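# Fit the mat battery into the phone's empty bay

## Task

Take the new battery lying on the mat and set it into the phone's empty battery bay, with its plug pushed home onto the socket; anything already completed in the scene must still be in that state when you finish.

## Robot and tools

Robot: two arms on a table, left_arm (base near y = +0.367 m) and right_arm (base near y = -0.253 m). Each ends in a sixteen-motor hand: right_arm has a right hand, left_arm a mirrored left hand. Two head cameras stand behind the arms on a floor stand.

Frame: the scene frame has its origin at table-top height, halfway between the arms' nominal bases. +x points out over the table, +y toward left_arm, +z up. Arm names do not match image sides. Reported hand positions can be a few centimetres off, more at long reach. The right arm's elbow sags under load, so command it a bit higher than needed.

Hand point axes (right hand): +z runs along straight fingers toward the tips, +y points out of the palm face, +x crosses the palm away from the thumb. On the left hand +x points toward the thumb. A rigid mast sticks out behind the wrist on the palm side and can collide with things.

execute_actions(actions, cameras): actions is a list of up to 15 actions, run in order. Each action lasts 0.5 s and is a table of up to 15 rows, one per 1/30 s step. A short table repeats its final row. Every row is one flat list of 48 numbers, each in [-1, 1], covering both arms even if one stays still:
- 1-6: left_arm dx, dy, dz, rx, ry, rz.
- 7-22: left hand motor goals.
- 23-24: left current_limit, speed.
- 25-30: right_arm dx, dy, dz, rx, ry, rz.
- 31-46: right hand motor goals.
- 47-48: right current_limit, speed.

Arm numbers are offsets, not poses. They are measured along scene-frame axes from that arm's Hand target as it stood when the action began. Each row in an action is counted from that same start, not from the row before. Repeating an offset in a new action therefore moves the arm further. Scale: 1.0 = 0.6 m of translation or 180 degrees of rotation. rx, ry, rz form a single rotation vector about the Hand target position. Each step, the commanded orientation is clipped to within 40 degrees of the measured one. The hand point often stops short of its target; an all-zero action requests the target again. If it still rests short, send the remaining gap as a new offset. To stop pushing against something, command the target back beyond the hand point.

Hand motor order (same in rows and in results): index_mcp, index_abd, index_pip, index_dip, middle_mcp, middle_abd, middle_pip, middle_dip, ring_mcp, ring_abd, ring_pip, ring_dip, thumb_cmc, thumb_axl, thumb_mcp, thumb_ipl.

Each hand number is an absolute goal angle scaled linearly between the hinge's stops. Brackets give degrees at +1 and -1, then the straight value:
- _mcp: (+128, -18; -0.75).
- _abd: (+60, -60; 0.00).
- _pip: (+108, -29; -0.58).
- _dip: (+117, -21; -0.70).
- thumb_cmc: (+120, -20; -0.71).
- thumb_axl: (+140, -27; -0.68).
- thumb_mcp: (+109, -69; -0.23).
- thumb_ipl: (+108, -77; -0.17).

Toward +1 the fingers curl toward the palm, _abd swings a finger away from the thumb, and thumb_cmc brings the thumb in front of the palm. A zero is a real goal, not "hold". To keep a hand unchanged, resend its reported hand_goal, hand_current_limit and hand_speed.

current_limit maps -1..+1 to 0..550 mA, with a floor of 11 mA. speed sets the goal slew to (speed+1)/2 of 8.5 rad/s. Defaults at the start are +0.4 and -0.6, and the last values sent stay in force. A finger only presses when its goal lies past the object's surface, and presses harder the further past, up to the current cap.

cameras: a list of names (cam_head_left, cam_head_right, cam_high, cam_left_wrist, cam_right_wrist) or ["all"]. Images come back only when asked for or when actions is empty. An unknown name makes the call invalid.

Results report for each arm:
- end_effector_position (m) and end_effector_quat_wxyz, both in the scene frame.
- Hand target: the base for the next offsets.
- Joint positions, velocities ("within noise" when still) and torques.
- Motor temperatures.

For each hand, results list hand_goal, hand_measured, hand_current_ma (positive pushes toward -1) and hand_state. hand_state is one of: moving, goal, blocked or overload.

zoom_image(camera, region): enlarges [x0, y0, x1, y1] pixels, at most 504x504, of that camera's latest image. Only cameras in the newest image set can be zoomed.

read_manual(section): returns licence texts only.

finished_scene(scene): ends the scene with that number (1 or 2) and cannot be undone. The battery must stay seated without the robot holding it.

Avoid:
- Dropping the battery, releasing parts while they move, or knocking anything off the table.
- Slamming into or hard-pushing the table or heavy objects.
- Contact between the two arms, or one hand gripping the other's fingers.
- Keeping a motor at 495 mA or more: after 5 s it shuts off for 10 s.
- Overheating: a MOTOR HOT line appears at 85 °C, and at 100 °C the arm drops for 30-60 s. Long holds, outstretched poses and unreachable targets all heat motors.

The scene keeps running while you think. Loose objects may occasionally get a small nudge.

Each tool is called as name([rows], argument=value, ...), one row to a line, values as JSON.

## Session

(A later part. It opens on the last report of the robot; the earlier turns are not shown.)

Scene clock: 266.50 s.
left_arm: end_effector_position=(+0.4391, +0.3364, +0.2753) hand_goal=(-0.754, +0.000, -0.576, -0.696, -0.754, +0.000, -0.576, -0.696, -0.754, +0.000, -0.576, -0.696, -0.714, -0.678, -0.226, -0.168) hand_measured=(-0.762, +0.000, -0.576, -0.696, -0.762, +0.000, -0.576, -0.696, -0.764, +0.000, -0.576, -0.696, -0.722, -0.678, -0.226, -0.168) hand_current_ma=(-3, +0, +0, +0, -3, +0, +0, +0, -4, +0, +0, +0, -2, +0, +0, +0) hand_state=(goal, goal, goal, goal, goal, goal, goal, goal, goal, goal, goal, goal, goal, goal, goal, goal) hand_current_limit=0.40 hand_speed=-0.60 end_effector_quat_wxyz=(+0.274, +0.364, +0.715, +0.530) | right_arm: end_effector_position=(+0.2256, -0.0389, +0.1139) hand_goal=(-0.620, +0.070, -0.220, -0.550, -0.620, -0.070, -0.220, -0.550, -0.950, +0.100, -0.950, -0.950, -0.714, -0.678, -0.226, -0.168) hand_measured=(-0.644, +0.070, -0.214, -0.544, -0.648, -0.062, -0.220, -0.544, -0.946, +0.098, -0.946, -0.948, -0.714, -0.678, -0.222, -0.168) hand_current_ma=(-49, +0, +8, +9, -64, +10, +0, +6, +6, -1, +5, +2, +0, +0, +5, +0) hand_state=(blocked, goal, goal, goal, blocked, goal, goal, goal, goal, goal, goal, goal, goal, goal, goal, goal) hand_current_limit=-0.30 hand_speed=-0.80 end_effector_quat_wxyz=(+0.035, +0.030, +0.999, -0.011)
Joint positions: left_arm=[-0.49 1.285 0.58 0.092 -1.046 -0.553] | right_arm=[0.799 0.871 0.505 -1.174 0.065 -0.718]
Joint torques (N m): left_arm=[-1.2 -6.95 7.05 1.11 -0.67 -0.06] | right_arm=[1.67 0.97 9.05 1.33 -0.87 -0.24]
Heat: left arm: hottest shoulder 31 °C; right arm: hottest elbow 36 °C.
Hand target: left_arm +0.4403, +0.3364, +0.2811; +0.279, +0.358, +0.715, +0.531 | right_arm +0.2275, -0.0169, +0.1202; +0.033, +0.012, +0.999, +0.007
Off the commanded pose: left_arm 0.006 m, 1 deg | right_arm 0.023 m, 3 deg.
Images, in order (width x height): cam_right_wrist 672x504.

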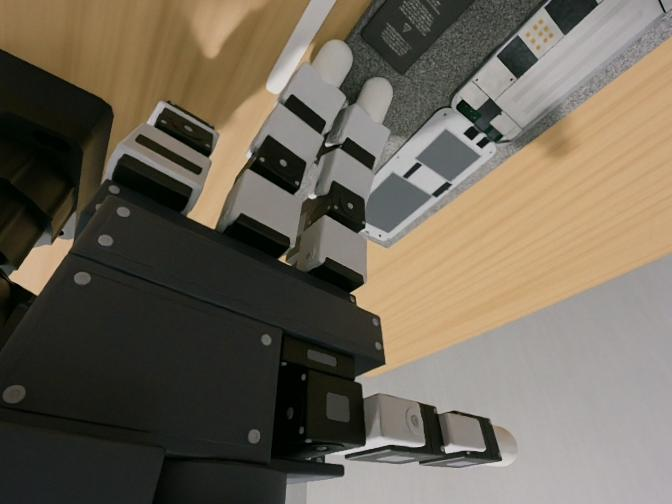

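execute_actions([
  [[0,0,0,0,0,0,-0.754,0,-0.576,-0.696,-0.754,0,-0.576,-0.696,-0.754,0,-0.576,-0.696,-0.714,-0.678,-0.226,-0.168,0.4,-0.6,0,0.01,0.008,0.0,0.0,0,-0.62,0.07,-0.22,-0.55,-0.62,-0.07,-0.22,-0.55,-0.95,0.1,-0.95,-0.95,-0.714,-0.678,-0.226,-0.168,-0.3,-0.8],[0,0,0,0,0,0,-0.754,0,-0.576,-0.696,-0.754,0,-0.576,-0.696,-0.754,0,-0.576,-0.696,-0.714,-0.678,-0.226,-0.168,0.4,-0.6,-0.001,0.02,0.008,0.0,0.0,0,-0.62,0.07,-0.22,-0.55,-0.62,-0.07,-0.22,-0.55,-0.95,0.1,-0.95,-0.95,-0.714,-0.678,-0.226,-0.168,-0.3,-0.8]],
  [[0,0,0,0,0,0,-0.754,0,-0.576,-0.696,-0.754,0,-0.576,-0.696,-0.754,0,-0.576,-0.696,-0.714,-0.678,-0.226,-0.168,0.4,-0.6,0,0.01,0.003,0.0,0.0,0,-0.62,0.07,-0.22,-0.55,-0.62,-0.07,-0.22,-0.55,-0.95,0.1,-0.95,-0.95,-0.714,-0.678,-0.226,-0.168,-0.3,-0.8],[0,0,0,0,0,0,-0.754,0,-0.576,-0.696,-0.754,0,-0.576,-0.696,-0.754,0,-0.576,-0.696,-0.714,-0.678,-0.226,-0.168,0.4,-0.6,-0.002,0.02,0.003,0.0,0.0,0,-0.62,0.07,-0.22,-0.55,-0.62,-0.07,-0.22,-0.55,-0.95,0.1,-0.95,-0.95,-0.714,-0.678,-0.226,-0.168,-0.3,-0.8]],
], cameras=["cam_right_wrist"])

zoom_image(camera="cam_right_wrist", region=[250, 0, 510, 200])

Scene clock: 268.97 s.
left_arm: end_effector_position=(+0.4391, +0.3364, +0.2753) hand_goal=(-0.754, +0.000, -0.576, -0.696, -0.754, +0.000, -0.576, -0.696, -0.754, +0.000, -0.576, -0.696, -0.714, -0.678, -0.226, -0.168) hand_measured=(-0.762, +0.000, -0.576, -0.696, -0.762, +0.000, -0.576, -0.696, -0.764, +0.000, -0.576, -0.696, -0.722, -0.678, -0.226, -0.168) hand_current_ma=(-3, +0, +0, +0, -3, +0, +0, +0, -4, +0, +0, +0, -2, +0, +0, +0) hand_state=(goal, goal, goal, goal, goal, goal, goal, goal, goal, goal, goal, goal, goal, goal, goal, goal) hand_current_limit=0.40 hand_speed=-0.60 end_effector_quat_wxyz=(+0.274, +0.364, +0.715, +0.530) | right_arm: end_effector_position=(+0.2258, -0.0252, +0.1160) hand_goal=(-0.620, +0.070, -0.220, -0.550, -0.620, -0.070, -0.220, -0.550, -0.950, +0.100, -0.950, -0.950, -0.714, -0.678, -0.226, -0.168) hand_measured=(-0.676, +0.064, -0.234, -0.552, -0.684, -0.066, -0.240, -0.558, -0.946, +0.098, -0.946, -0.948, -0.714, -0.678, -0.222, -0.168) hand_current_ma=(-160, -6, -23, -3, -186, +2, -37, -9, +6, -1, +5, +2, +0, +0, +5, +0) hand_state=(blocked, goal, goal, goal, blocked, goal, blocked, goal, goal, goal, goal, goal, goal, goal, goal, goal) hand_current_limit=-0.30 hand_speed=-0.80 end_effector_quat_wxyz=(+0.034, +0.039, +0.998, -0.027)
Joint positions: left_arm=[-0.49 1.285 0.58 0.092 -1.046 -0.553] | right_arm=[0.871 0.926 0.545 -1.191 0.087 -0.627]
Joint torques (N m): left_arm=[-1.55 -5.66 7.25 1.16 -0.66 -0.04] | right_arm=[2.02 0.91 9.35 1.72 -1.62 -0.27]
Heat: left arm: hottest shoulder 31 °C; right arm: hottest elbow 36 °C.
Hand target: left_arm +0.4403, +0.3364, +0.2811; +0.279, +0.358, +0.715, +0.531 | right_arm +0.2257, +0.0071, +0.1268; +0.033, +0.012, +0.999, +0.007
Off the commanded pose: left_arm 0.006 m, 1 deg | right_arm 0.034 m, 5 deg.
Images, in order (width x height): cam_right_wrist 672x504.

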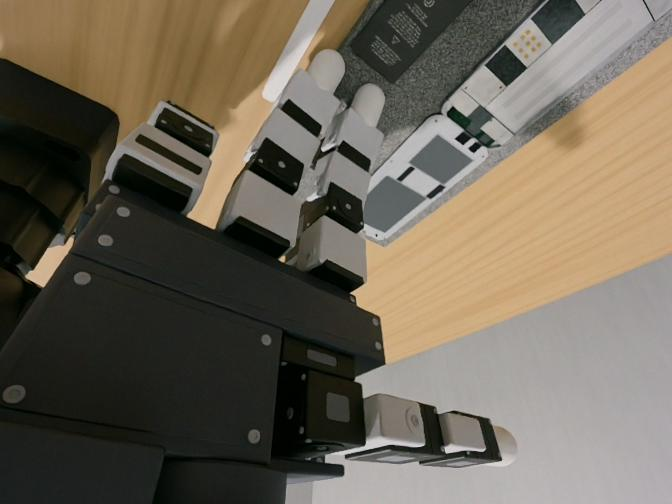

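Scaled by 1.938 from the camera's 672x504 image, which has a finer 960x720 frame.

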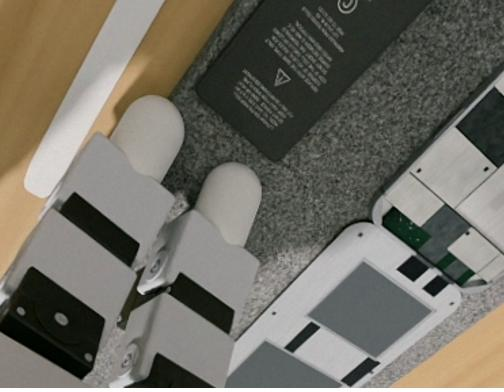

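execute_actions([
  [[0,0,0,0,0,0,-0.754,0,-0.576,-0.696,-0.754,0,-0.576,-0.696,-0.754,0,-0.576,-0.696,-0.714,-0.678,-0.226,-0.168,0.4,-0.6,0,-0.03,0.02,0.0,0.0,0,-0.62,0.07,-0.22,-0.55,-0.62,-0.07,-0.22,-0.55,-0.95,0.1,-0.95,-0.95,-0.714,-0.678,-0.226,-0.168,0.1,-0.8],[0,0,0,0,0,0,-0.754,0,-0.576,-0.696,-0.754,0,-0.576,-0.696,-0.754,0,-0.576,-0.696,-0.714,-0.678,-0.226,-0.168,0.4,-0.6,0,-0.03,0.06,0.0,0.0,0,-0.62,0.07,-0.22,-0.55,-0.62,-0.07,-0.22,-0.55,-0.95,0.1,-0.95,-0.95,-0.714,-0.678,-0.226,-0.168,0.1,-0.8]],
  [[0,0,0,0,0,0,-0.754,0,-0.576,-0.696,-0.754,0,-0.576,-0.696,-0.754,0,-0.576,-0.696,-0.714,-0.678,-0.226,-0.168,0.4,-0.6,0,0.02,0,0.0,0.0,0,-0.75,0.07,-0.45,-0.65,-0.75,-0.07,-0.45,-0.65,-0.95,0.1,-0.95,-0.95,-0.714,-0.678,-0.226,-0.168,0.1,-0.7],[0,0,0,0,0,0,-0.754,0,-0.576,-0.696,-0.754,0,-0.576,-0.696,-0.754,0,-0.576,-0.696,-0.714,-0.678,-0.226,-0.168,0.4,-0.6,0,0.05,0,0.0,0.0,0,-0.89,0.07,-0.723,-0.841,-0.89,-0.07,-0.723,-0.841,-0.95,0.1,-0.95,-0.95,-0.714,-0.678,-0.226,-0.168,0.1,-0.7]],
  [[0,0,0,0,0,0,-0.754,0,-0.576,-0.696,-0.754,0,-0.576,-0.696,-0.754,0,-0.576,-0.696,-0.714,-0.678,-0.226,-0.168,0.4,-0.6,0,0.03,0,0.0,0.0,0,-0.89,0.07,-0.723,-0.841,-0.89,-0.07,-0.723,-0.841,-0.95,0.1,-0.95,-0.95,-0.714,-0.678,-0.226,-0.168,0.1,-0.7],[0,0,0,0,0,0,-0.754,0,-0.576,-0.696,-0.754,0,-0.576,-0.696,-0.754,0,-0.576,-0.696,-0.714,-0.678,-0.226,-0.168,0.4,-0.6,0,0.068,0,0.0,0.0,0,-0.89,0.07,-0.723,-0.841,-0.89,-0.07,-0.723,-0.841,-0.95,0.1,-0.95,-0.95,-0.714,-0.678,-0.226,-0.168,0.1,-0.7]],
], cameras=["cam_right_wrist","cam_high"])

zoom_image(camera="cam_right_wrist", region=[220, 0, 480, 200])

zoom_image(camera="cam_high", region=[190, 160, 300, 270])

Scene clock: 274.00 s.
left_arm: end_effector_position=(+0.4391, +0.3364, +0.2753) hand_goal=(-0.754, +0.000, -0.576, -0.696, -0.754, +0.000, -0.576, -0.696, -0.754, +0.000, -0.576, -0.696, -0.714, -0.678, -0.226, -0.168) hand_measured=(-0.762, +0.000, -0.576, -0.696, -0.762, +0.000, -0.576, -0.696, -0.764, +0.000, -0.576, -0.696, -0.722, -0.678, -0.226, -0.168) hand_current_ma=(-3, +0, +0, +0, -3, +0, +0, +0, -4, +0, +0, +0, -2, +0, +0, +0) hand_state=(goal, goal, goal, goal, goal, goal, goal, goal, goal, goal, goal, goal, goal, goal, goal, goal) hand_current_limit=0.40 hand_speed=-0.60 end_effector_quat_wxyz=(+0.274, +0.364, +0.715, +0.530) | right_arm: end_effector_position=(+0.2130, +0.0386, +0.1413) hand_goal=(-0.890, +0.070, -0.724, -0.842, -0.890, -0.070, -0.724, -0.842, -0.950, +0.100, -0.950, -0.950, -0.714, -0.678, -0.226, -0.168) hand_measured=(-0.884, +0.068, -0.720, -0.838, -0.884, -0.072, -0.720, -0.838, -0.946, +0.098, -0.946, -0.948, -0.714, -0.678, -0.222, -0.168) hand_current_ma=(+8, -2, +5, +3, +9, -1, +4, +3, +6, -1, +5, +2, +0, +0, +5, +0) hand_state=(goal, goal, goal, goal, goal, goal, goal, goal, goal, goal, goal, goal, goal, goal, goal, goal) hand_current_limit=0.10 hand_speed=-0.70 end_effector_quat_wxyz=(+0.014, +0.009, +1.000, -0.016)
Joint positions: left_arm=[-0.49 1.285 0.58 0.092 -1.046 -0.553] | right_arm=[1.026 1.052 0.688 -1.219 0.041 -0.532]
Joint torques (N m): left_arm=[-1.26 -6.42 7.06 1.14 -0.63 -0.06] | right_arm=[-0.44 -2.37 10.62 0.38 0.38 -0.1]
Heat: left arm: hottest shoulder 31 °C; right arm: hottest elbow 36 °C.
Hand target: left_arm +0.4403, +0.3364, +0.2811; +0.279, +0.358, +0.715, +0.531 | right_arm +0.2257, +0.0599, +0.1628; +0.033, +0.012, +0.999, +0.007
Off the commanded pose: left_arm 0.006 m, 1 deg | right_arm 0.033 m, 3 deg.
Images, in order (width x height): cam_high 672x504, cam_right_wrist 672x504.

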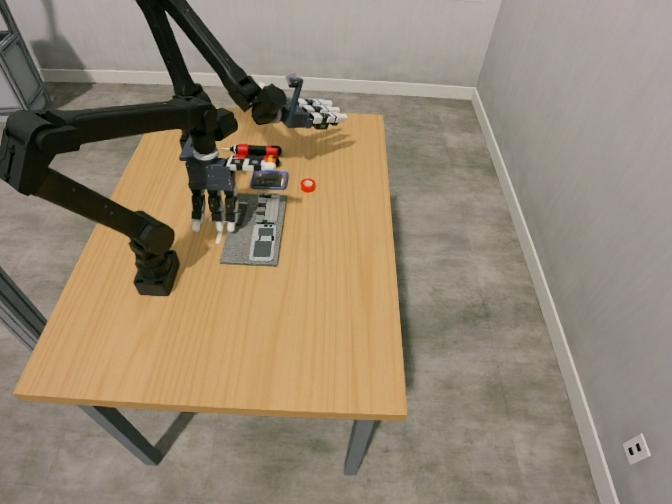

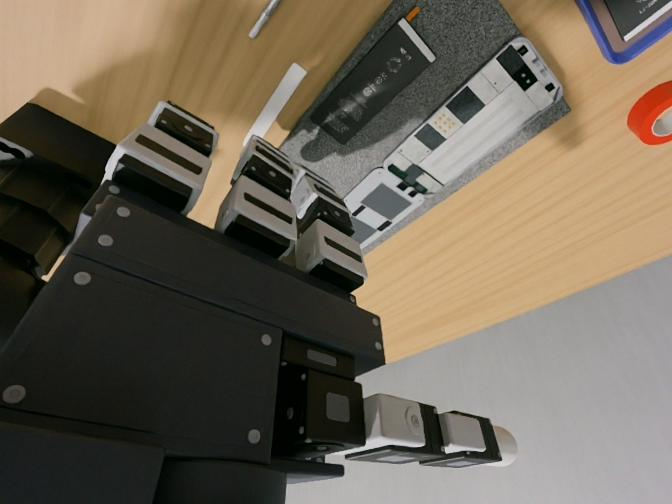

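Scaled by 1.938 from the camera's 672x504 image, which has a finer 960x720 frame.

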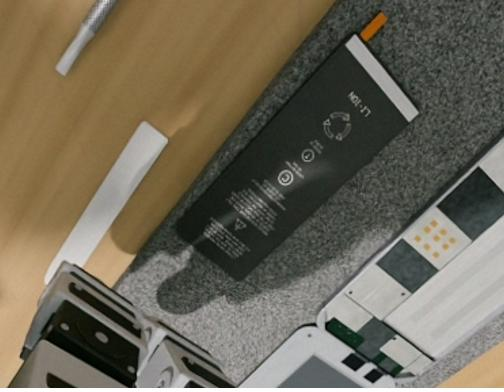

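Scaled by 4.582 from the camera's 672x504 image, which has a finer 960x720 frame.

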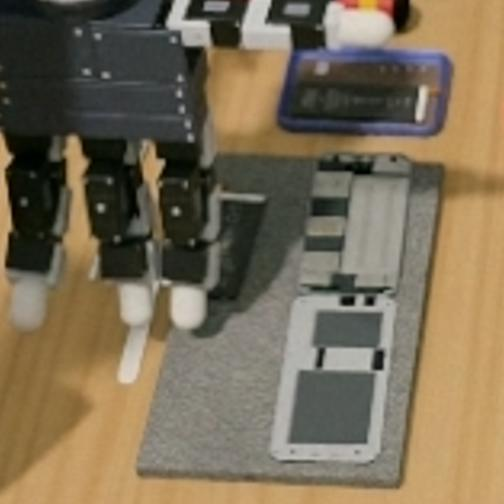

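execute_actions([
  [[0,0,0,0,0,0,-0.754,0,-0.576,-0.696,-0.754,0,-0.576,-0.696,-0.754,0,-0.576,-0.696,-0.714,-0.678,-0.226,-0.168,0.4,-0.6,0.006,-0.01,-0.02,0.0,0.0,0,-0.89,0.07,-0.723,-0.841,-0.89,-0.07,-0.723,-0.841,-0.95,0.1,-0.95,-0.95,-0.714,-0.678,-0.226,-0.168,0,-0.7],[0,0,0,0,0,0,-0.754,0,-0.576,-0.696,-0.754,0,-0.576,-0.696,-0.754,0,-0.576,-0.696,-0.714,-0.678,-0.226,-0.168,0.4,-0.6,0.006,-0.012,-0.04,0.0,0.0,0,-0.89,0.07,-0.723,-0.841,-0.89,-0.07,-0.723,-0.841,-0.95,0.1,-0.95,-0.95,-0.714,-0.678,-0.226,-0.168,0,-0.7]],
], cameras=["cam_right_wrist"])

zoom_image(camera="cam_right_wrist", region=[220, 0, 480, 200])

Scene clock: 276.03 s.
left_arm: end_effector_position=(+0.4391, +0.3364, +0.2753) hand_goal=(-0.754, +0.000, -0.576, -0.696, -0.754, +0.000, -0.576, -0.696, -0.754, +0.000, -0.576, -0.696, -0.714, -0.678, -0.226, -0.168) hand_measured=(-0.762, +0.000, -0.576, -0.696, -0.762, +0.000, -0.576, -0.696, -0.764, +0.000, -0.576, -0.696, -0.722, -0.678, -0.226, -0.168) hand_current_ma=(-3, +0, +0, +0, -3, +0, +0, +0, -4, +0, +0, +0, -2, +0, +0, +0) hand_state=(goal, goal, goal, goal, goal, goal, goal, goal, goal, goal, goal, goal, goal, goal, goal, goal) hand_current_limit=0.40 hand_speed=-0.60 end_effector_quat_wxyz=(+0.274, +0.364, +0.715, +0.530) | right_arm: end_effector_position=(+0.2233, +0.0532, +0.1420) hand_goal=(-0.890, +0.070, -0.724, -0.842, -0.890, -0.070, -0.724, -0.842, -0.950, +0.100, -0.950, -0.950, -0.714, -0.678, -0.226, -0.168) hand_measured=(-0.884, +0.068, -0.720, -0.838, -0.884, -0.072, -0.720, -0.838, -0.946, +0.098, -0.946, -0.948, -0.714, -0.678, -0.222, -0.168) hand_current_ma=(+8, -2, +5, +3, +9, -1, +4, +3, +6, -1, +5, +2, +0, +0, +5, +0) hand_state=(goal, goal, goal, goal, goal, goal, goal, goal, goal, goal, goal, goal, goal, goal, goal, goal) hand_current_limit=0.00 hand_speed=-0.70 end_effector_quat_wxyz=(+0.029, +0.010, +0.999, +0.008)
Joint positions: left_arm=[-0.49 1.285 0.58 0.092 -1.046 -0.553] | right_arm=[1.023 1.071 0.688 -1.145 0.042 -0.534]
Joint torques (N m): left_arm=[-1.49 -6.89 7.05 1.31 -0.61 -0.05] | right_arm=[-1.73 -3.14 6.61 0.49 0.32 -0.26]
Heat: left arm: hottest shoulder 31 °C; right arm: hottest elbow 36 °C.
Hand target: left_arm +0.4403, +0.3364, +0.2811; +0.279, +0.358, +0.715, +0.531 | right_arm +0.2293, +0.0527, +0.1388; +0.033, +0.012, +0.999, +0.007
Off the commanded pose: left_arm 0.006 m, 1 deg | right_arm 0.007 m, 0 deg.
Images, in order (width x height): cam_right_wrist 672x504.

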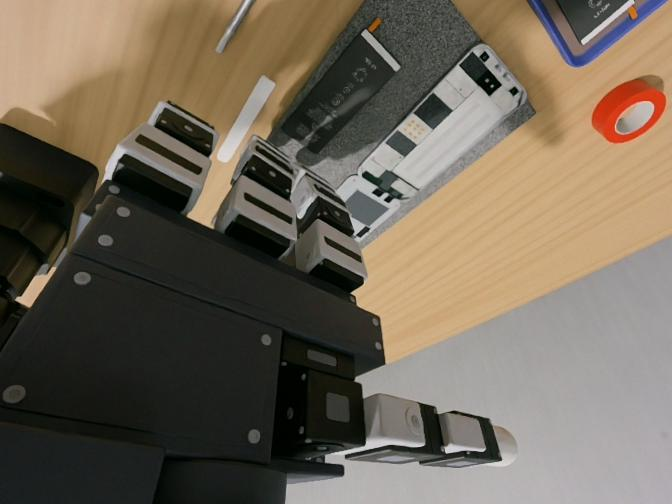

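Scaled by 1.938 from the camera's 672x504 image, which has a finer 960x720 frame.

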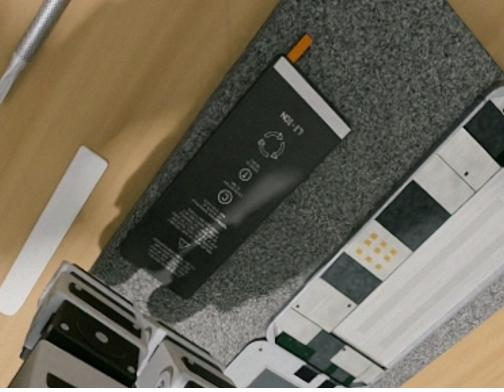

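execute_actions([
  [[0,0,0,0,0,0,-0.754,0,-0.576,-0.696,-0.754,0,-0.576,-0.696,-0.754,0,-0.576,-0.696,-0.714,-0.678,-0.226,-0.168,0.4,-0.6,0.003,-0.012,-0.008,0.0,0.0,0,-0.89,0.07,-0.723,-0.841,-0.89,-0.07,-0.723,-0.841,-0.95,0.1,-0.95,-0.95,-0.714,-0.678,-0.226,-0.168,-0.2,-0.7]],
  [[0,0,0,0,0,0,-0.754,0,-0.576,-0.696,-0.754,0,-0.576,-0.696,-0.754,0,-0.576,-0.696,-0.714,-0.678,-0.226,-0.168,0.4,-0.6,0.0,0,-0.01,0.0,0.0,0,-0.89,0.07,-0.723,-0.841,-0.89,-0.07,-0.723,-0.841,-0.95,0.1,-0.95,-0.95,-0.714,-0.678,-0.226,-0.168,-0.2,-0.7]],
], cameras=["cam_right_wrist"])

zoom_image(camera="cam_right_wrist", region=[220, 0, 480, 200])

Scene clock: 278.20 s.
left_arm: end_effector_position=(+0.4391, +0.3364, +0.2753) hand_goal=(-0.754, +0.000, -0.576, -0.696, -0.754, +0.000, -0.576, -0.696, -0.754, +0.000, -0.576, -0.696, -0.714, -0.678, -0.226, -0.168) hand_measured=(-0.762, +0.000, -0.576, -0.696, -0.762, +0.000, -0.576, -0.696, -0.764, +0.000, -0.576, -0.696, -0.722, -0.678, -0.226, -0.168) hand_current_ma=(-3, +0, +0, +0, -3, +0, +0, +0, -4, +0, +0, +0, -2, +0, +0, +0) hand_state=(goal, goal, goal, goal, goal, goal, goal, goal, goal, goal, goal, goal, goal, goal, goal, goal) hand_current_limit=0.40 hand_speed=-0.60 end_effector_quat_wxyz=(+0.274, +0.364, +0.715, +0.530) | right_arm: end_effector_position=(+0.2271, +0.0454, +0.1316) hand_goal=(-0.890, +0.070, -0.724, -0.842, -0.890, -0.070, -0.724, -0.842, -0.950, +0.100, -0.950, -0.950, -0.714, -0.678, -0.226, -0.168) hand_measured=(-0.886, +0.068, -0.722, -0.840, -0.888, -0.070, -0.724, -0.840, -0.946, +0.098, -0.946, -0.948, -0.714, -0.678, -0.222, -0.168) hand_current_ma=(+4, -2, +2, +1, +2, +0, +0, +1, +6, -1, +5, +2, +0, +0, +5, +0) hand_state=(goal, goal, goal, goal, goal, goal, goal, goal, goal, goal, goal, goal, goal, goal, goal, goal) hand_current_limit=-0.20 hand_speed=-0.70 end_effector_quat_wxyz=(+0.030, +0.013, +0.999, +0.008)
Joint positions: left_arm=[-0.49 1.285 0.58 0.092 -1.046 -0.553] | right_arm=[0.997 1.069 0.657 -1.114 0.042 -0.554]
Joint torques (N m): left_arm=[-1.9 -7.12 7.15 1.24 -0.66 -0.09] | right_arm=[-1.55 -4.07 6.69 0.66 0.25 -0.21]
Heat: left arm: hottest shoulder 31 °C; right arm: hottest elbow 36 °C.
Hand target: left_arm +0.4403, +0.3364, +0.2811; +0.279, +0.358, +0.715, +0.531 | right_arm +0.2311, +0.0455, +0.1280; +0.033, +0.012, +0.999, +0.007
Off the commanded pose: left_arm 0.006 m, 1 deg | right_arm 0.005 m, 0 deg.
Images, in order (width x height): cam_right_wrist 672x504.

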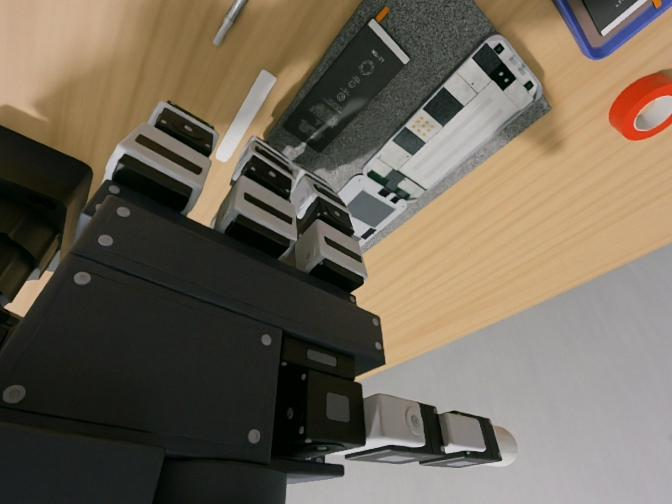

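Scaled by 1.938 from the camera's 672x504 image, which has a finer 960x720 frame.

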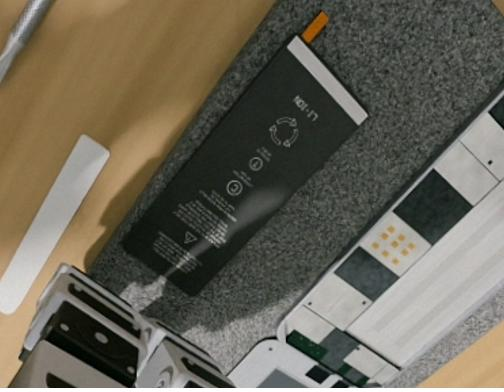

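execute_actions([
  [[0,0,0,0,0,0,-0.754,0,-0.576,-0.696,-0.754,0,-0.576,-0.696,-0.754,0,-0.576,-0.696,-0.714,-0.678,-0.226,-0.168,0.4,-0.6,0.0,0.012,0.004,0.0,0.0,0,-0.89,0.07,-0.723,-0.841,-0.89,-0.07,-0.723,-0.841,-0.95,0.1,-0.95,-0.95,-0.714,-0.678,-0.226,-0.168,-0.4,-0.7],[0,0,0,0,0,0,-0.754,0,-0.576,-0.696,-0.754,0,-0.576,-0.696,-0.754,0,-0.576,-0.696,-0.714,-0.678,-0.226,-0.168,0.4,-0.6,0.0,0.025,0.008,0.0,0.0,0,-0.89,0.07,-0.723,-0.841,-0.89,-0.07,-0.723,-0.841,-0.95,0.1,-0.95,-0.95,-0.714,-0.678,-0.226,-0.168,-0.4,-0.7]],
  [[0,0,0,0,0,0,-0.754,0,-0.576,-0.696,-0.754,0,-0.576,-0.696,-0.754,0,-0.576,-0.696,-0.714,-0.678,-0.226,-0.168,0.4,-0.6,0.0,0.012,0.004,0.0,0.0,0,-0.89,0.07,-0.723,-0.841,-0.89,-0.07,-0.723,-0.841,-0.95,0.1,-0.95,-0.95,-0.714,-0.678,-0.226,-0.168,-0.4,-0.7],[0,0,0,0,0,0,-0.754,0,-0.576,-0.696,-0.754,0,-0.576,-0.696,-0.754,0,-0.576,-0.696,-0.714,-0.678,-0.226,-0.168,0.4,-0.6,0.0,0.025,0.006,0.0,0.0,0,-0.89,0.07,-0.723,-0.841,-0.89,-0.07,-0.723,-0.841,-0.95,0.1,-0.95,-0.95,-0.714,-0.678,-0.226,-0.168,-0.4,-0.7]],
], cameras=["cam_right_wrist"])

zoom_image(camera="cam_right_wrist", region=[220, 0, 480, 200])

Scene clock: 280.53 s.
left_arm: end_effector_position=(+0.4391, +0.3364, +0.2753) hand_goal=(-0.754, +0.000, -0.576, -0.696, -0.754, +0.000, -0.576, -0.696, -0.754, +0.000, -0.576, -0.696, -0.714, -0.678, -0.226, -0.168) hand_measured=(-0.762, +0.000, -0.576, -0.696, -0.762, +0.000, -0.576, -0.696, -0.764, +0.000, -0.576, -0.696, -0.722, -0.678, -0.226, -0.168) hand_current_ma=(-3, +0, +0, +0, -3, +0, +0, +0, -4, +0, +0, +0, -2, +0, +0, +0) hand_state=(goal, goal, goal, goal, goal, goal, goal, goal, goal, goal, goal, goal, goal, goal, goal, goal) hand_current_limit=0.40 hand_speed=-0.60 end_effector_quat_wxyz=(+0.274, +0.364, +0.715, +0.530) | right_arm: end_effector_position=(+0.2273, +0.0546, +0.1222) hand_goal=(-0.890, +0.070, -0.724, -0.842, -0.890, -0.070, -0.724, -0.842, -0.950, +0.100, -0.950, -0.950, -0.714, -0.678, -0.226, -0.168) hand_measured=(-0.906, +0.066, -0.738, -0.850, -0.908, -0.070, -0.738, -0.850, -0.946, +0.098, -0.946, -0.948, -0.714, -0.678, -0.222, -0.168) hand_current_ma=(-28, -3, -20, -9, -33, +0, -20, -11, +6, -1, +5, +2, +0, +0, +5, +0) hand_state=(goal, goal, goal, goal, goal, goal, goal, goal, goal, goal, goal, goal, goal, goal, goal, goal) hand_current_limit=-0.40 hand_speed=-0.70 end_effector_quat_wxyz=(+0.027, +0.017, +0.999, -0.011)
Joint positions: left_arm=[-0.49 1.285 0.58 0.092 -1.046 -0.553] | right_arm=[1.028 1.129 0.68 -1.113 0.058 -0.515]
Joint torques (N m): left_arm=[-1.55 -5.6 7.31 1.39 -0.67 -0.04] | right_arm=[-0.38 -3.31 9.92 0.34 -0.05 -0.14]
Heat: left arm: hottest shoulder 31 °C; right arm: hottest elbow 36 °C.
Hand target: left_arm +0.4403, +0.3364, +0.2811; +0.279, +0.358, +0.715, +0.531 | right_arm +0.2311, +0.0755, +0.1364; +0.033, +0.012, +0.999, +0.007
Off the commanded pose: left_arm 0.006 m, 1 deg | right_arm 0.026 m, 2 deg.
Images, in order (width x height): cam_right_wrist 672x504.

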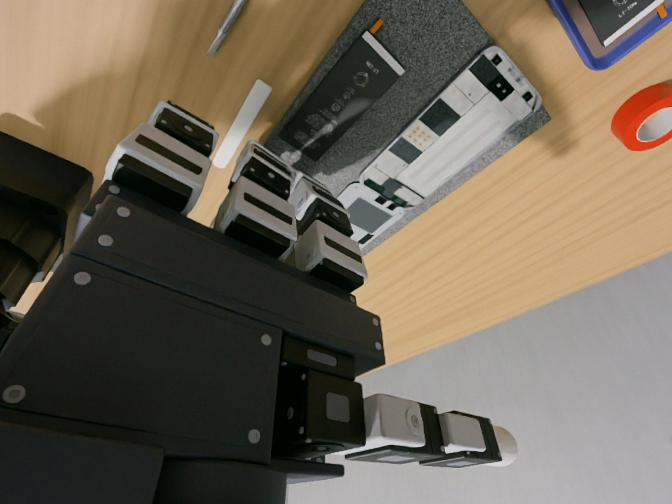

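Scaled by 1.938 from the camera's 672x504 image, which has a finer 960x720 frame.

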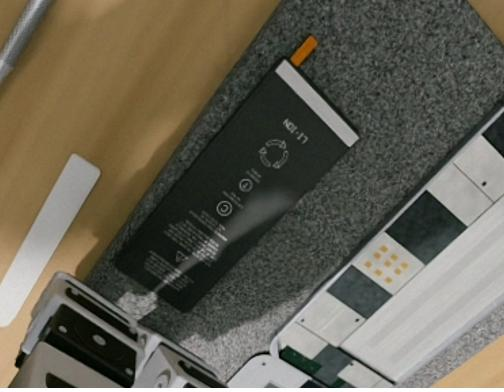

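execute_actions([
  [[0,0,0,0,0,0,-0.754,0,-0.576,-0.696,-0.754,0,-0.576,-0.696,-0.754,0,-0.576,-0.696,-0.714,-0.678,-0.226,-0.168,0.4,-0.6,0.0,0.0,0.008,0.0,0.0,0,-0.89,0.07,-0.723,-0.841,-0.89,-0.07,-0.723,-0.841,-0.95,0.1,-0.95,-0.95,-0.714,-0.678,-0.226,-0.168,-0.4,-0.7],[0,0,0,0,0,0,-0.754,0,-0.576,-0.696,-0.754,0,-0.576,-0.696,-0.754,0,-0.576,-0.696,-0.714,-0.678,-0.226,-0.168,0.4,-0.6,0.0,0.005,0.016,0.0,0.0,0,-0.89,0.07,-0.723,-0.841,-0.89,-0.07,-0.723,-0.841,-0.95,0.1,-0.95,-0.95,-0.714,-0.678,-0.226,-0.168,-0.4,-0.7]],
  [[0,0,0,0,0,0,-0.754,0,-0.576,-0.696,-0.754,0,-0.576,-0.696,-0.754,0,-0.576,-0.696,-0.714,-0.678,-0.226,-0.168,0.4,-0.6,0.0,0.015,0.006,0.0,0.0,0,-0.89,0.07,-0.723,-0.841,-0.89,-0.07,-0.723,-0.841,-0.95,0.1,-0.95,-0.95,-0.714,-0.678,-0.226,-0.168,-0.4,-0.7]],
], cameras=["cam_right_wrist"])

zoom_image(camera="cam_right_wrist", region=[220, 0, 480, 200])

Scene clock: 283.13 s.
left_arm: end_effector_position=(+0.4391, +0.3364, +0.2753) hand_goal=(-0.754, +0.000, -0.576, -0.696, -0.754, +0.000, -0.576, -0.696, -0.754, +0.000, -0.576, -0.696, -0.714, -0.678, -0.226, -0.168) hand_measured=(-0.762, +0.000, -0.576, -0.696, -0.762, +0.000, -0.576, -0.696, -0.764, +0.000, -0.576, -0.696, -0.722, -0.678, -0.226, -0.168) hand_current_ma=(-3, +0, +0, +0, -3, +0, +0, +0, -4, +0, +0, +0, -2, +0, +0, +0) hand_state=(goal, goal, goal, goal, goal, goal, goal, goal, goal, goal, goal, goal, goal, goal, goal, goal) hand_current_limit=0.40 hand_speed=-0.60 end_effector_quat_wxyz=(+0.274, +0.364, +0.715, +0.530) | right_arm: end_effector_position=(+0.2224, +0.0690, +0.1314) hand_goal=(-0.890, +0.070, -0.724, -0.842, -0.890, -0.070, -0.724, -0.842, -0.950, +0.100, -0.950, -0.950, -0.714, -0.678, -0.226, -0.168) hand_measured=(-0.888, +0.066, -0.726, -0.844, -0.888, -0.072, -0.726, -0.844, -0.946, +0.098, -0.946, -0.948, -0.714, -0.678, -0.222, -0.168) hand_current_ma=(+1, -2, -1, -2, +1, -1, -1, -2, +6, -1, +5, +2, +0, +0, +5, +0) hand_state=(goal, goal, goal, goal, goal, goal, goal, goal, goal, goal, goal, goal, goal, goal, goal, goal) hand_current_limit=-0.40 hand_speed=-0.70 end_effector_quat_wxyz=(+0.024, +0.008, +1.000, -0.009)
Joint positions: left_arm=[-0.49 1.285 0.58 0.092 -1.046 -0.553] | right_arm=[1.06 1.147 0.72 -1.136 0.05 -0.5]
Joint torques (N m): left_arm=[-1.67 -6.36 7.02 1.16 -0.63 -0.07] | right_arm=[-0.03 -3.49 10.48 -0.35 0.01 -0.12]
Heat: left arm: hottest shoulder 31 °C; right arm: hottest elbow 36 °C.
Hand target: left_arm +0.4403, +0.3364, +0.2811; +0.279, +0.358, +0.715, +0.531 | right_arm +0.2311, +0.0875, +0.1496; +0.033, +0.012, +0.999, +0.007
Off the commanded pose: left_arm 0.006 m, 1 deg | right_arm 0.027 m, 2 deg.
Images, in order (width x height): cam_right_wrist 672x504.

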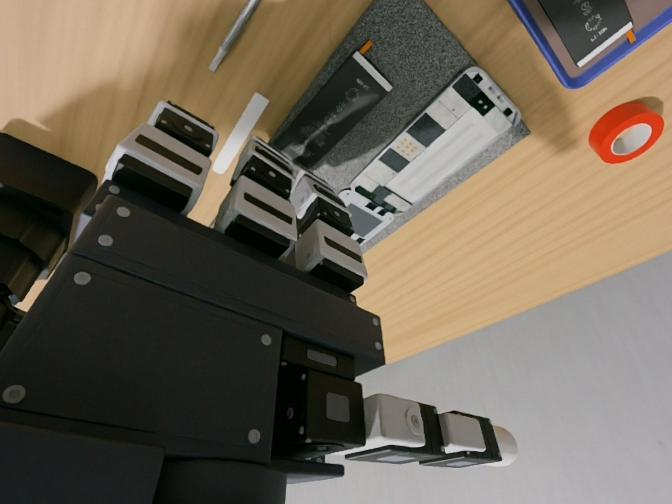

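Scaled by 1.938 from the camera's 672x504 image, which has a finer 960x720 frame.

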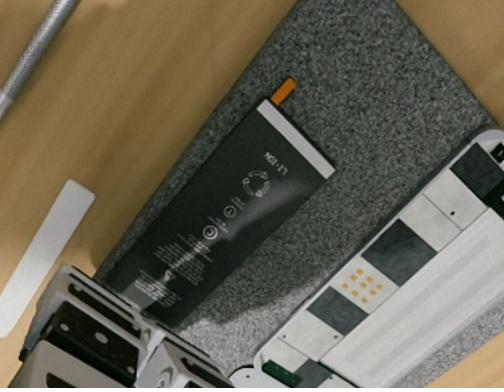

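execute_actions([
  [[0,0,0,0,0,0,-0.754,0,-0.576,-0.696,-0.754,0,-0.576,-0.696,-0.754,0,-0.576,-0.696,-0.714,-0.678,-0.226,-0.168,0.4,-0.6,0.001,0.016,-0.004,0.0,0.0,0,-0.89,0.07,-0.723,-0.841,-0.89,-0.07,-0.723,-0.841,-0.95,0.1,-0.95,-0.95,-0.714,-0.678,-0.226,-0.168,-0.4,-0.7]],
], cameras=["cam_right_wrist"])

zoom_image(camera="cam_right_wrist", region=[220, 0, 480, 200])

Scene clock: 284.80 s.
left_arm: end_effector_position=(+0.4391, +0.3364, +0.2753) hand_goal=(-0.754, +0.000, -0.576, -0.696, -0.754, +0.000, -0.576, -0.696, -0.754, +0.000, -0.576, -0.696, -0.714, -0.678, -0.226, -0.168) hand_measured=(-0.762, +0.000, -0.576, -0.696, -0.762, +0.000, -0.576, -0.696, -0.764, +0.000, -0.576, -0.696, -0.722, -0.678, -0.226, -0.168) hand_current_ma=(-3, +0, +0, +0, -3, +0, +0, +0, -4, +0, +0, +0, -2, +0, +0, +0) hand_state=(goal, goal, goal, goal, goal, goal, goal, goal, goal, goal, goal, goal, goal, goal, goal, goal) hand_current_limit=0.40 hand_speed=-0.60 end_effector_quat_wxyz=(+0.274, +0.364, +0.715, +0.530) | right_arm: end_effector_position=(+0.2254, +0.0732, +0.1280) hand_goal=(-0.890, +0.070, -0.724, -0.842, -0.890, -0.070, -0.724, -0.842, -0.950, +0.100, -0.950, -0.950, -0.714, -0.678, -0.226, -0.168) hand_measured=(-0.894, +0.066, -0.726, -0.844, -0.888, -0.072, -0.726, -0.844, -0.946, +0.098, -0.946, -0.948, -0.714, -0.678, -0.222, -0.168) hand_current_ma=(-3, -2, -3, -2, +1, -1, -1, -2, +6, -1, +5, +2, +0, +0, +5, +0) hand_state=(goal, goal, goal, goal, goal, goal, goal, goal, goal, goal, goal, goal, goal, goal, goal, goal) hand_current_limit=-0.40 hand_speed=-0.70 end_effector_quat_wxyz=(+0.021, +0.017, +1.000, -0.015)
Joint positions: left_arm=[-0.49 1.285 0.58 0.092 -1.046 -0.553] | right_arm=[1.065 1.175 0.734 -1.136 0.052 -0.477]
Joint torques (N m): left_arm=[-0.97 -6.59 7.17 1.03 -0.62 -0.08] | right_arm=[0.67 -3.96 10.5 0.18 0.08 -0.09]
Heat: left arm: hottest shoulder 31 °C; right arm: hottest elbow 36 °C.
Hand target: left_arm +0.4403, +0.3364, +0.2811; +0.279, +0.358, +0.715, +0.531 | right_arm +0.2317, +0.0971, +0.1472; +0.033, +0.012, +0.999, +0.007
Off the commanded pose: left_arm 0.006 m, 1 deg | right_arm 0.031 m, 3 deg.
Images, in order (width x height): cam_right_wrist 672x504.

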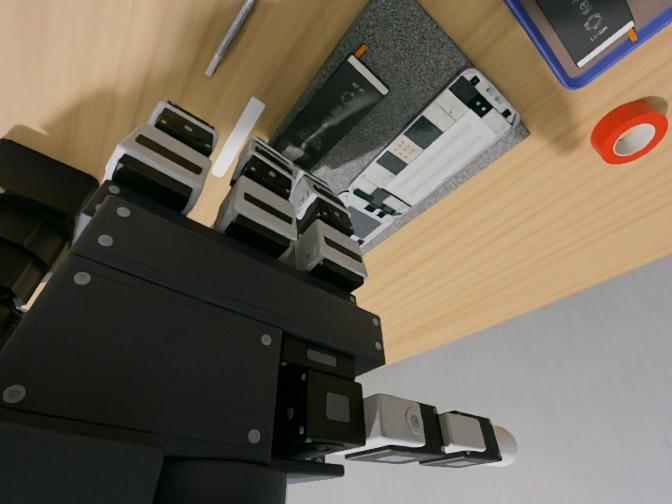

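Scaled by 1.938 from the camera's 672x504 image, which has a finer 960x720 frame.

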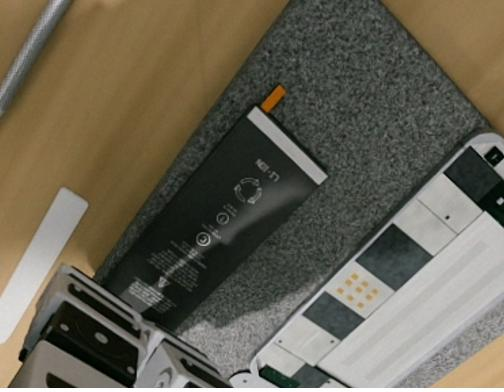

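execute_actions([
  [[0,0,0,0,0,0,-0.754,0,-0.576,-0.696,-0.754,0,-0.576,-0.696,-0.754,0,-0.576,-0.696,-0.714,-0.678,-0.226,-0.168,0.4,-0.6,0.0,0.016,0.006,0.0,0.0,0,-0.89,0.07,-0.723,-0.841,-0.89,-0.07,-0.723,-0.841,-0.95,0.1,-0.95,-0.95,-0.714,-0.678,-0.226,-0.168,-0.4,-0.7]],
  [[0,0,0,0,0,0,-0.754,0,-0.576,-0.696,-0.754,0,-0.576,-0.696,-0.754,0,-0.576,-0.696,-0.714,-0.678,-0.226,-0.168,0.4,-0.6,0.0,0.016,0.004,0.0,0.0,0,-0.89,0.07,-0.723,-0.841,-0.89,-0.07,-0.723,-0.841,-0.95,0.1,-0.95,-0.95,-0.714,-0.678,-0.226,-0.168,-0.4,-0.7]],
], cameras=["cam_right_wrist"])

zoom_image(camera="cam_right_wrist", region=[220, 0, 480, 200])

Scene clock: 286.67 s.
left_arm: end_effector_position=(+0.4391, +0.3364, +0.2753) hand_goal=(-0.754, +0.000, -0.576, -0.696, -0.754, +0.000, -0.576, -0.696, -0.754, +0.000, -0.576, -0.696, -0.714, -0.678, -0.226, -0.168) hand_measured=(-0.762, +0.000, -0.576, -0.696, -0.762, +0.000, -0.576, -0.696, -0.764, +0.000, -0.576, -0.696, -0.722, -0.678, -0.226, -0.168) hand_current_ma=(-3, +0, +0, +0, -3, +0, +0, +0, -4, +0, +0, +0, -2, +0, +0, +0) hand_state=(goal, goal, goal, goal, goal, goal, goal, goal, goal, goal, goal, goal, goal, goal, goal, goal) hand_current_limit=0.40 hand_speed=-0.60 end_effector_quat_wxyz=(+0.274, +0.364, +0.715, +0.530) | right_arm: end_effector_position=(+0.2236, +0.0962, +0.1346) hand_goal=(-0.890, +0.070, -0.724, -0.842, -0.890, -0.070, -0.724, -0.842, -0.950, +0.100, -0.950, -0.950, -0.714, -0.678, -0.226, -0.168) hand_measured=(-0.888, +0.068, -0.726, -0.844, -0.888, -0.072, -0.726, -0.844, -0.946, +0.098, -0.946, -0.948, -0.714, -0.678, -0.222, -0.168) hand_current_ma=(+1, -2, -1, -2, +1, -1, -1, -2, +6, -1, +5, +2, +0, +0, +5, +0) hand_state=(goal, goal, goal, goal, goal, goal, goal, goal, goal, goal, goal, goal, goal, goal, goal, goal) hand_current_limit=-0.40 hand_speed=-0.70 end_effector_quat_wxyz=(+0.023, +0.009, +1.000, -0.010)
Joint positions: left_arm=[-0.49 1.285 0.58 0.092 -1.046 -0.553] | right_arm=[1.102 1.218 0.785 -1.136 0.05 -0.457]
Joint torques (N m): left_arm=[-1.67 -5.71 7.21 1.17 -0.67 -0.06] | right_arm=[0.79 -4.78 10.44 -0.12 0.11 -0.11]
Heat: left arm: hottest shoulder 31 °C; right arm: hottest elbow 37 °C.
Hand target: left_arm +0.4403, +0.3364, +0.2811; +0.279, +0.358, +0.715, +0.531 | right_arm +0.2317, +0.1163, +0.1532; +0.033, +0.012, +0.999, +0.007
Off the commanded pose: left_arm 0.006 m, 1 deg | right_arm 0.029 m, 2 deg.
Images, in order (width x height): cam_right_wrist 672x504.

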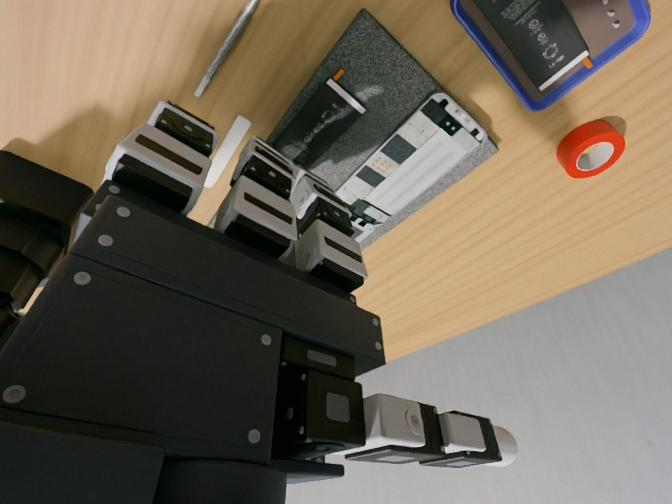

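Scaled by 1.938 from the camera's 672x504 image, which has a finer 960x720 frame.

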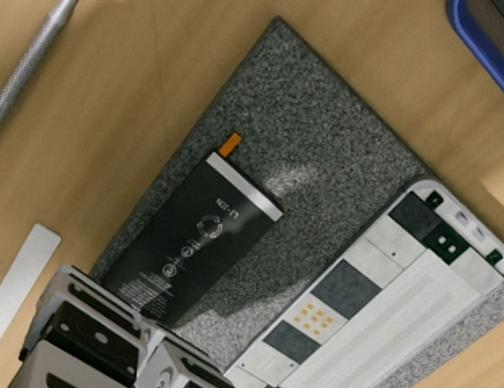

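execute_actions([
  [[0,0,0,0,0,0,-0.754,0,-0.576,-0.696,-0.754,0,-0.576,-0.696,-0.754,0,-0.576,-0.696,-0.714,-0.678,-0.226,-0.168,0.4,-0.6,0.0,-0.02,0.012,0.0,0.0,0,-0.89,0.07,-0.723,-0.841,-0.89,-0.07,-0.723,-0.841,-0.95,0.1,-0.95,-0.95,-0.714,-0.678,-0.226,-0.168,0,-0.7],[0,0,0,0,0,0,-0.754,0,-0.576,-0.696,-0.754,0,-0.576,-0.696,-0.754,0,-0.576,-0.696,-0.714,-0.678,-0.226,-0.168,0.4,-0.6,0.0,-0.05,0.012,0.0,0.0,0,-0.89,0.07,-0.723,-0.841,-0.89,-0.07,-0.723,-0.841,-0.95,0.1,-0.95,-0.95,-0.714,-0.678,-0.226,-0.168,0,-0.7]],
  [[0,0,0,0,0,0,-0.754,0,-0.576,-0.696,-0.754,0,-0.576,-0.696,-0.754,0,-0.576,-0.696,-0.714,-0.678,-0.226,-0.168,0.4,-0.6,0.0,-0.02,0,0.0,0.0,0,-0.89,0.07,-0.723,-0.841,-0.89,-0.07,-0.723,-0.841,-0.95,0.1,-0.95,-0.95,-0.714,-0.678,-0.226,-0.168,0,-0.7],[0,0,0,0,0,0,-0.754,0,-0.576,-0.696,-0.754,0,-0.576,-0.696,-0.754,0,-0.576,-0.696,-0.714,-0.678,-0.226,-0.168,0.4,-0.6,0.0,-0.044,-0.015,0.0,0.0,0,-0.89,0.07,-0.723,-0.841,-0.89,-0.07,-0.723,-0.841,-0.95,0.1,-0.95,-0.95,-0.714,-0.678,-0.226,-0.168,0,-0.7]],
], cameras=["cam_right_wrist","cam_high"])

zoom_image(camera="cam_right_wrist", region=[220, 0, 480, 200])

zoom_image(camera="cam_high", region=[190, 160, 300, 270])

Scene clock: 289.67 s.
left_arm: end_effector_position=(+0.4391, +0.3364, +0.2753) hand_goal=(-0.754, +0.000, -0.576, -0.696, -0.754, +0.000, -0.576, -0.696, -0.754, +0.000, -0.576, -0.696, -0.714, -0.678, -0.226, -0.168) hand_measured=(-0.762, +0.000, -0.576, -0.696, -0.762, +0.000, -0.576, -0.696, -0.764, +0.000, -0.576, -0.696, -0.722, -0.678, -0.226, -0.168) hand_current_ma=(-3, +0, +0, +0, -3, +0, +0, +0, -4, +0, +0, +0, -2, +0, +0, +0) hand_state=(goal, goal, goal, goal, goal, goal, goal, goal, goal, goal, goal, goal, goal, goal, goal, goal) hand_current_limit=0.40 hand_speed=-0.60 end_effector_quat_wxyz=(+0.274, +0.364, +0.715, +0.530) | right_arm: end_effector_position=(+0.2288, +0.0588, +0.1439) hand_goal=(-0.890, +0.070, -0.724, -0.842, -0.890, -0.070, -0.724, -0.842, -0.950, +0.100, -0.950, -0.950, -0.714, -0.678, -0.226, -0.168) hand_measured=(-0.888, +0.068, -0.726, -0.844, -0.888, -0.072, -0.724, -0.844, -0.946, +0.098, -0.946, -0.948, -0.714, -0.678, -0.222, -0.168) hand_current_ma=(+2, -2, -1, -2, +2, -1, -1, -2, +5, -1, +4, +2, +0, +0, +5, +0) hand_state=(goal, goal, goal, goal, goal, goal, goal, goal, goal, goal, goal, goal, goal, goal, goal, goal) hand_current_limit=0.00 hand_speed=-0.70 end_effector_quat_wxyz=(+0.026, +0.014, +1.000, -0.004)
Joint positions: left_arm=[-0.49 1.285 0.58 0.092 -1.046 -0.553] | right_arm=[1.023 1.107 0.725 -1.17 0.049 -0.526]
Joint torques (N m): left_arm=[-1.67 -7 7.09 1.14 -0.63 -0.05] | right_arm=[-1.2 -5.95 6.98 0.17 0.07 -0.23]
Heat: left arm: hottest shoulder 31 °C; right arm: hottest elbow 37 °C.
Hand target: left_arm +0.4403, +0.3364, +0.2811; +0.279, +0.358, +0.715, +0.531 | right_arm +0.2317, +0.0599, +0.1514; +0.033, +0.012, +0.999, +0.007
Off the commanded pose: left_arm 0.006 m, 1 deg | right_arm 0.008 m, 2 deg.
Images, in order (width x height): cam_high 672x504, cam_right_wrist 672x504.

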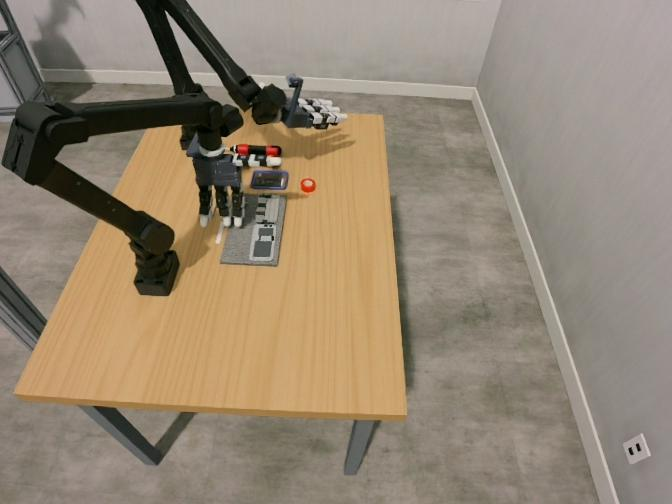

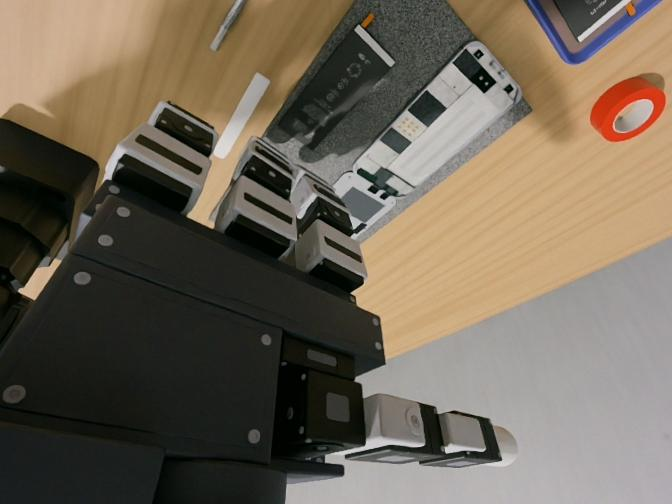

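Scaled by 1.938 from the camera's 672x504 image, which has a finer 960x720 frame.

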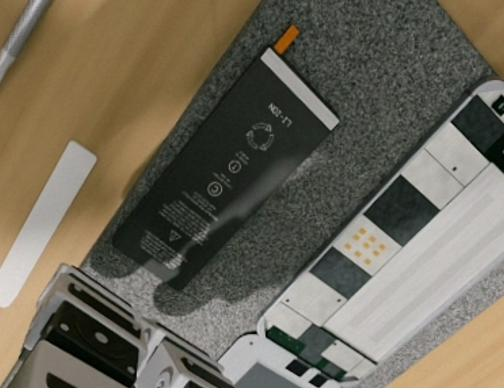

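Scaled by 4.582 from the camera's 672x504 image, which has a finer 960x720 frame.

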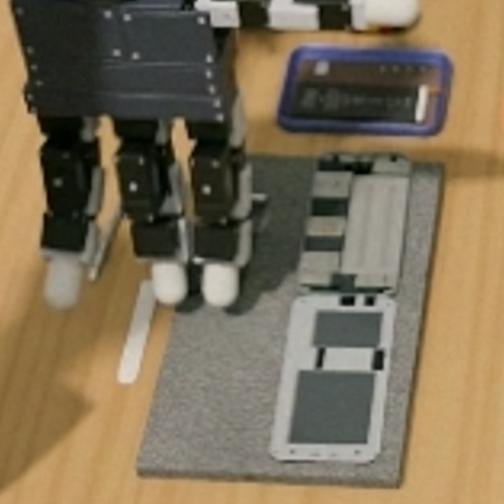

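execute_actions([
  [[0,0,0,0,0,0,-0.754,0,-0.576,-0.696,-0.754,0,-0.576,-0.696,-0.754,0,-0.576,-0.696,-0.714,-0.678,-0.226,-0.168,0.4,-0.6,0.0,-0.006,-0.02,0.0,0.0,0,-0.89,0.07,-0.723,-0.841,-0.89,-0.07,-0.723,-0.841,-0.95,0.1,-0.95,-0.95,-0.714,-0.678,-0.226,-0.168,-0.4,-0.7],[0,0,0,0,0,0,-0.754,0,-0.576,-0.696,-0.754,0,-0.576,-0.696,-0.754,0,-0.576,-0.696,-0.714,-0.678,-0.226,-0.168,0.4,-0.6,0.0,-0.006,-0.043,0.0,0.0,0,-0.89,0.07,-0.723,-0.841,-0.89,-0.07,-0.723,-0.841,-0.95,0.1,-0.95,-0.95,-0.714,-0.678,-0.226,-0.168,-0.4,-0.7]],
  [[0,0,0,0,0,0,-0.754,0,-0.576,-0.696,-0.754,0,-0.576,-0.696,-0.754,0,-0.576,-0.696,-0.714,-0.678,-0.226,-0.168,0.4,-0.6,0.0,0.0,0,0.0,0.0,0,-0.89,0.07,-0.723,-0.841,-0.89,-0.07,-0.723,-0.841,-0.95,0.1,-0.95,-0.95,-0.714,-0.678,-0.226,-0.168,-0.4,-0.7]],
], cameras=["cam_right_wrist"])

zoom_image(camera="cam_right_wrist", region=[220, 0, 480, 200])

Scene clock: 292.00 s.
left_arm: end_effector_position=(+0.4391, +0.3364, +0.2753) hand_goal=(-0.754, +0.000, -0.576, -0.696, -0.754, +0.000, -0.576, -0.696, -0.754, +0.000, -0.576, -0.696, -0.714, -0.678, -0.226, -0.168) hand_measured=(-0.762, +0.000, -0.576, -0.696, -0.762, +0.000, -0.576, -0.696, -0.764, +0.000, -0.576, -0.696, -0.722, -0.678, -0.226, -0.168) hand_current_ma=(-3, +0, +0, +0, -3, +0, +0, +0, -4, +0, +0, +0, -2, +0, +0, +0) hand_state=(goal, goal, goal, goal, goal, goal, goal, goal, goal, goal, goal, goal, goal, goal, goal, goal) hand_current_limit=0.40 hand_speed=-0.60 end_effector_quat_wxyz=(+0.274, +0.364, +0.715, +0.530) | right_arm: end_effector_position=(+0.2260, +0.0562, +0.1276) hand_goal=(-0.890, +0.070, -0.724, -0.842, -0.890, -0.070, -0.724, -0.842, -0.950, +0.100, -0.950, -0.950, -0.714, -0.678, -0.226, -0.168) hand_measured=(-0.894, +0.072, -0.728, -0.844, -0.894, -0.068, -0.728, -0.844, -0.946, +0.098, -0.946, -0.948, -0.714, -0.678, -0.222, -0.168) hand_current_ma=(-5, +1, -4, -2, -3, +1, -4, -2, +5, -1, +4, +2, +0, +0, +5, +0) hand_state=(goal, goal, goal, goal, goal, goal, goal, goal, goal, goal, goal, goal, goal, goal, goal, goal) hand_current_limit=-0.40 hand_speed=-0.70 end_effector_quat_wxyz=(+0.030, +0.010, +0.999, +0.003)
Joint positions: left_arm=[-0.49 1.285 0.58 0.092 -1.046 -0.553] | right_arm=[1.025 1.107 0.674 -1.102 0.049 -0.532]
Joint torques (N m): left_arm=[-1.03 -6.53 7.25 1.13 -0.7 -0.05] | right_arm=[-1.85 -4.07 6.53 0.91 0.04 -0.26]
Heat: left arm: hottest shoulder 31 °C; right arm: hottest elbow 37 °C.
Hand target: left_arm +0.4403, +0.3364, +0.2811; +0.279, +0.358, +0.715, +0.531 | right_arm +0.2317, +0.0563, +0.1256; +0.033, +0.012, +0.999, +0.007
Off the commanded pose: left_arm 0.006 m, 1 deg | right_arm 0.006 m, 1 deg.
Images, in order (width x height): cam_right_wrist 672x504.

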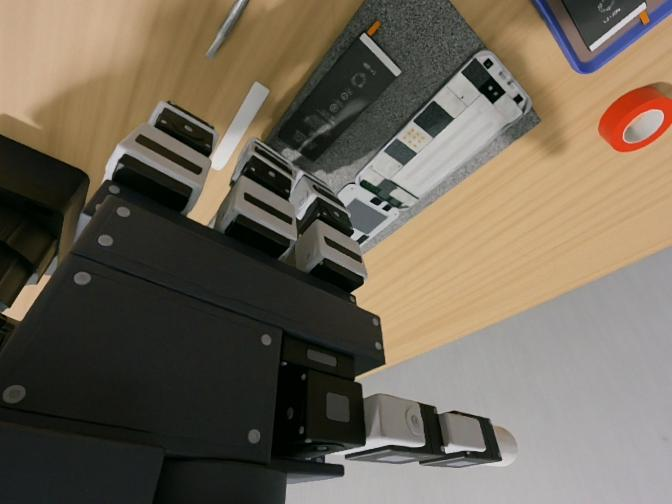

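Scaled by 1.938 from the camera's 672x504 image, which has a finer 960x720 frame.

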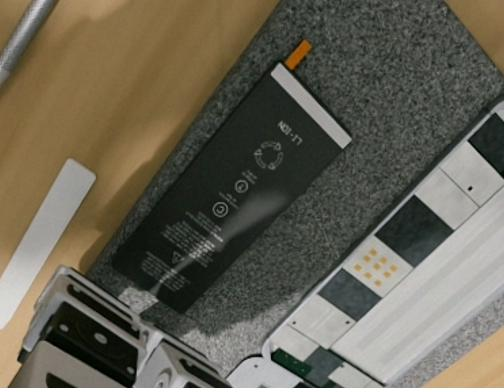

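execute_actions([
  [[0,0,0,0,0,0,-0.754,0,-0.576,-0.696,-0.754,0,-0.576,-0.696,-0.754,0,-0.576,-0.696,-0.714,-0.678,-0.226,-0.168,0.4,-0.6,0.0,0.025,0.01,0.0,0.0,0,-0.89,0.07,-0.723,-0.841,-0.89,-0.07,-0.723,-0.841,-0.95,0.1,-0.95,-0.95,-0.714,-0.678,-0.226,-0.168,-0.4,-0.7]],
  [[0,0,0,0,0,0,-0.754,0,-0.576,-0.696,-0.754,0,-0.576,-0.696,-0.754,0,-0.576,-0.696,-0.714,-0.678,-0.226,-0.168,0.4,-0.6,0.0,0.02,0.012,0.0,0.0,0,-0.89,0.07,-0.723,-0.841,-0.89,-0.07,-0.723,-0.841,-0.95,0.1,-0.95,-0.95,-0.714,-0.678,-0.226,-0.168,-0.4,-0.7]],
], cameras=[])

Scene clock: 298.00 s.
left_arm: end_effector_position=(+0.4391, +0.3364, +0.2753) hand_goal=(-0.754, +0.000, -0.576, -0.696, -0.754, +0.000, -0.576, -0.696, -0.754, +0.000, -0.576, -0.696, -0.714, -0.678, -0.226, -0.168) hand_measured=(-0.762, +0.000, -0.576, -0.696, -0.762, +0.000, -0.576, -0.696, -0.764, +0.000, -0.576, -0.696, -0.722, -0.678, -0.226, -0.168) hand_current_ma=(-3, +0, +0, +0, -3, +0, +0, +0, -4, +0, +0, +0, -2, +0, +0, +0) hand_state=(goal, goal, goal, goal, goal, goal, goal, goal, goal, goal, goal, goal, goal, goal, goal, goal) hand_current_limit=0.40 hand_speed=-0.60 end_effector_quat_wxyz=(+0.274, +0.364, +0.715, +0.530) | right_arm: end_effector_position=(+0.2281, +0.0621, +0.1236) hand_goal=(-0.890, +0.070, -0.724, -0.842, -0.890, -0.070, -0.724, -0.842, -0.950, +0.100, -0.950, -0.950, -0.714, -0.678, -0.226, -0.168) hand_measured=(-0.904, +0.070, -0.736, -0.848, -0.904, -0.070, -0.734, -0.848, -0.946, +0.098, -0.946, -0.948, -0.714, -0.678, -0.222, -0.168) hand_current_ma=(-25, +0, -17, -7, -24, +0, -15, -8, +5, -1, +4, +2, +0, +0, +5, +0) hand_state=(goal, goal, goal, goal, goal, goal, goal, goal, goal, goal, goal, goal, goal, goal, goal, goal) hand_current_limit=-0.40 hand_speed=-0.70 end_effector_quat_wxyz=(+0.027, +0.019, +0.999, -0.010)
Joint positions: left_arm=[-0.49 1.285 0.58 0.092 -1.046 -0.553] | right_arm=[1.04 1.147 0.697 -1.111 0.056 -0.498]
Joint torques (N m): left_arm=[-1.55 -6.48 6.93 1.17 -0.6 -0.04] | right_arm=[0.5 -3.66 10.11 0.06 0.11 -0.1]
Heat: left arm: hottest shoulder 31 °C; right arm: hottest elbow 36 °C.
Hand target: left_arm +0.4403, +0.3364, +0.2811; +0.279, +0.358, +0.715, +0.531 | right_arm +0.2317, +0.0833, +0.1388; +0.033, +0.012, +0.999, +0.007
Off the commanded pose: left_arm 0.006 m, 1 deg | right_arm 0.026 m, 2 deg.
No camera images: "cameras" was empty.


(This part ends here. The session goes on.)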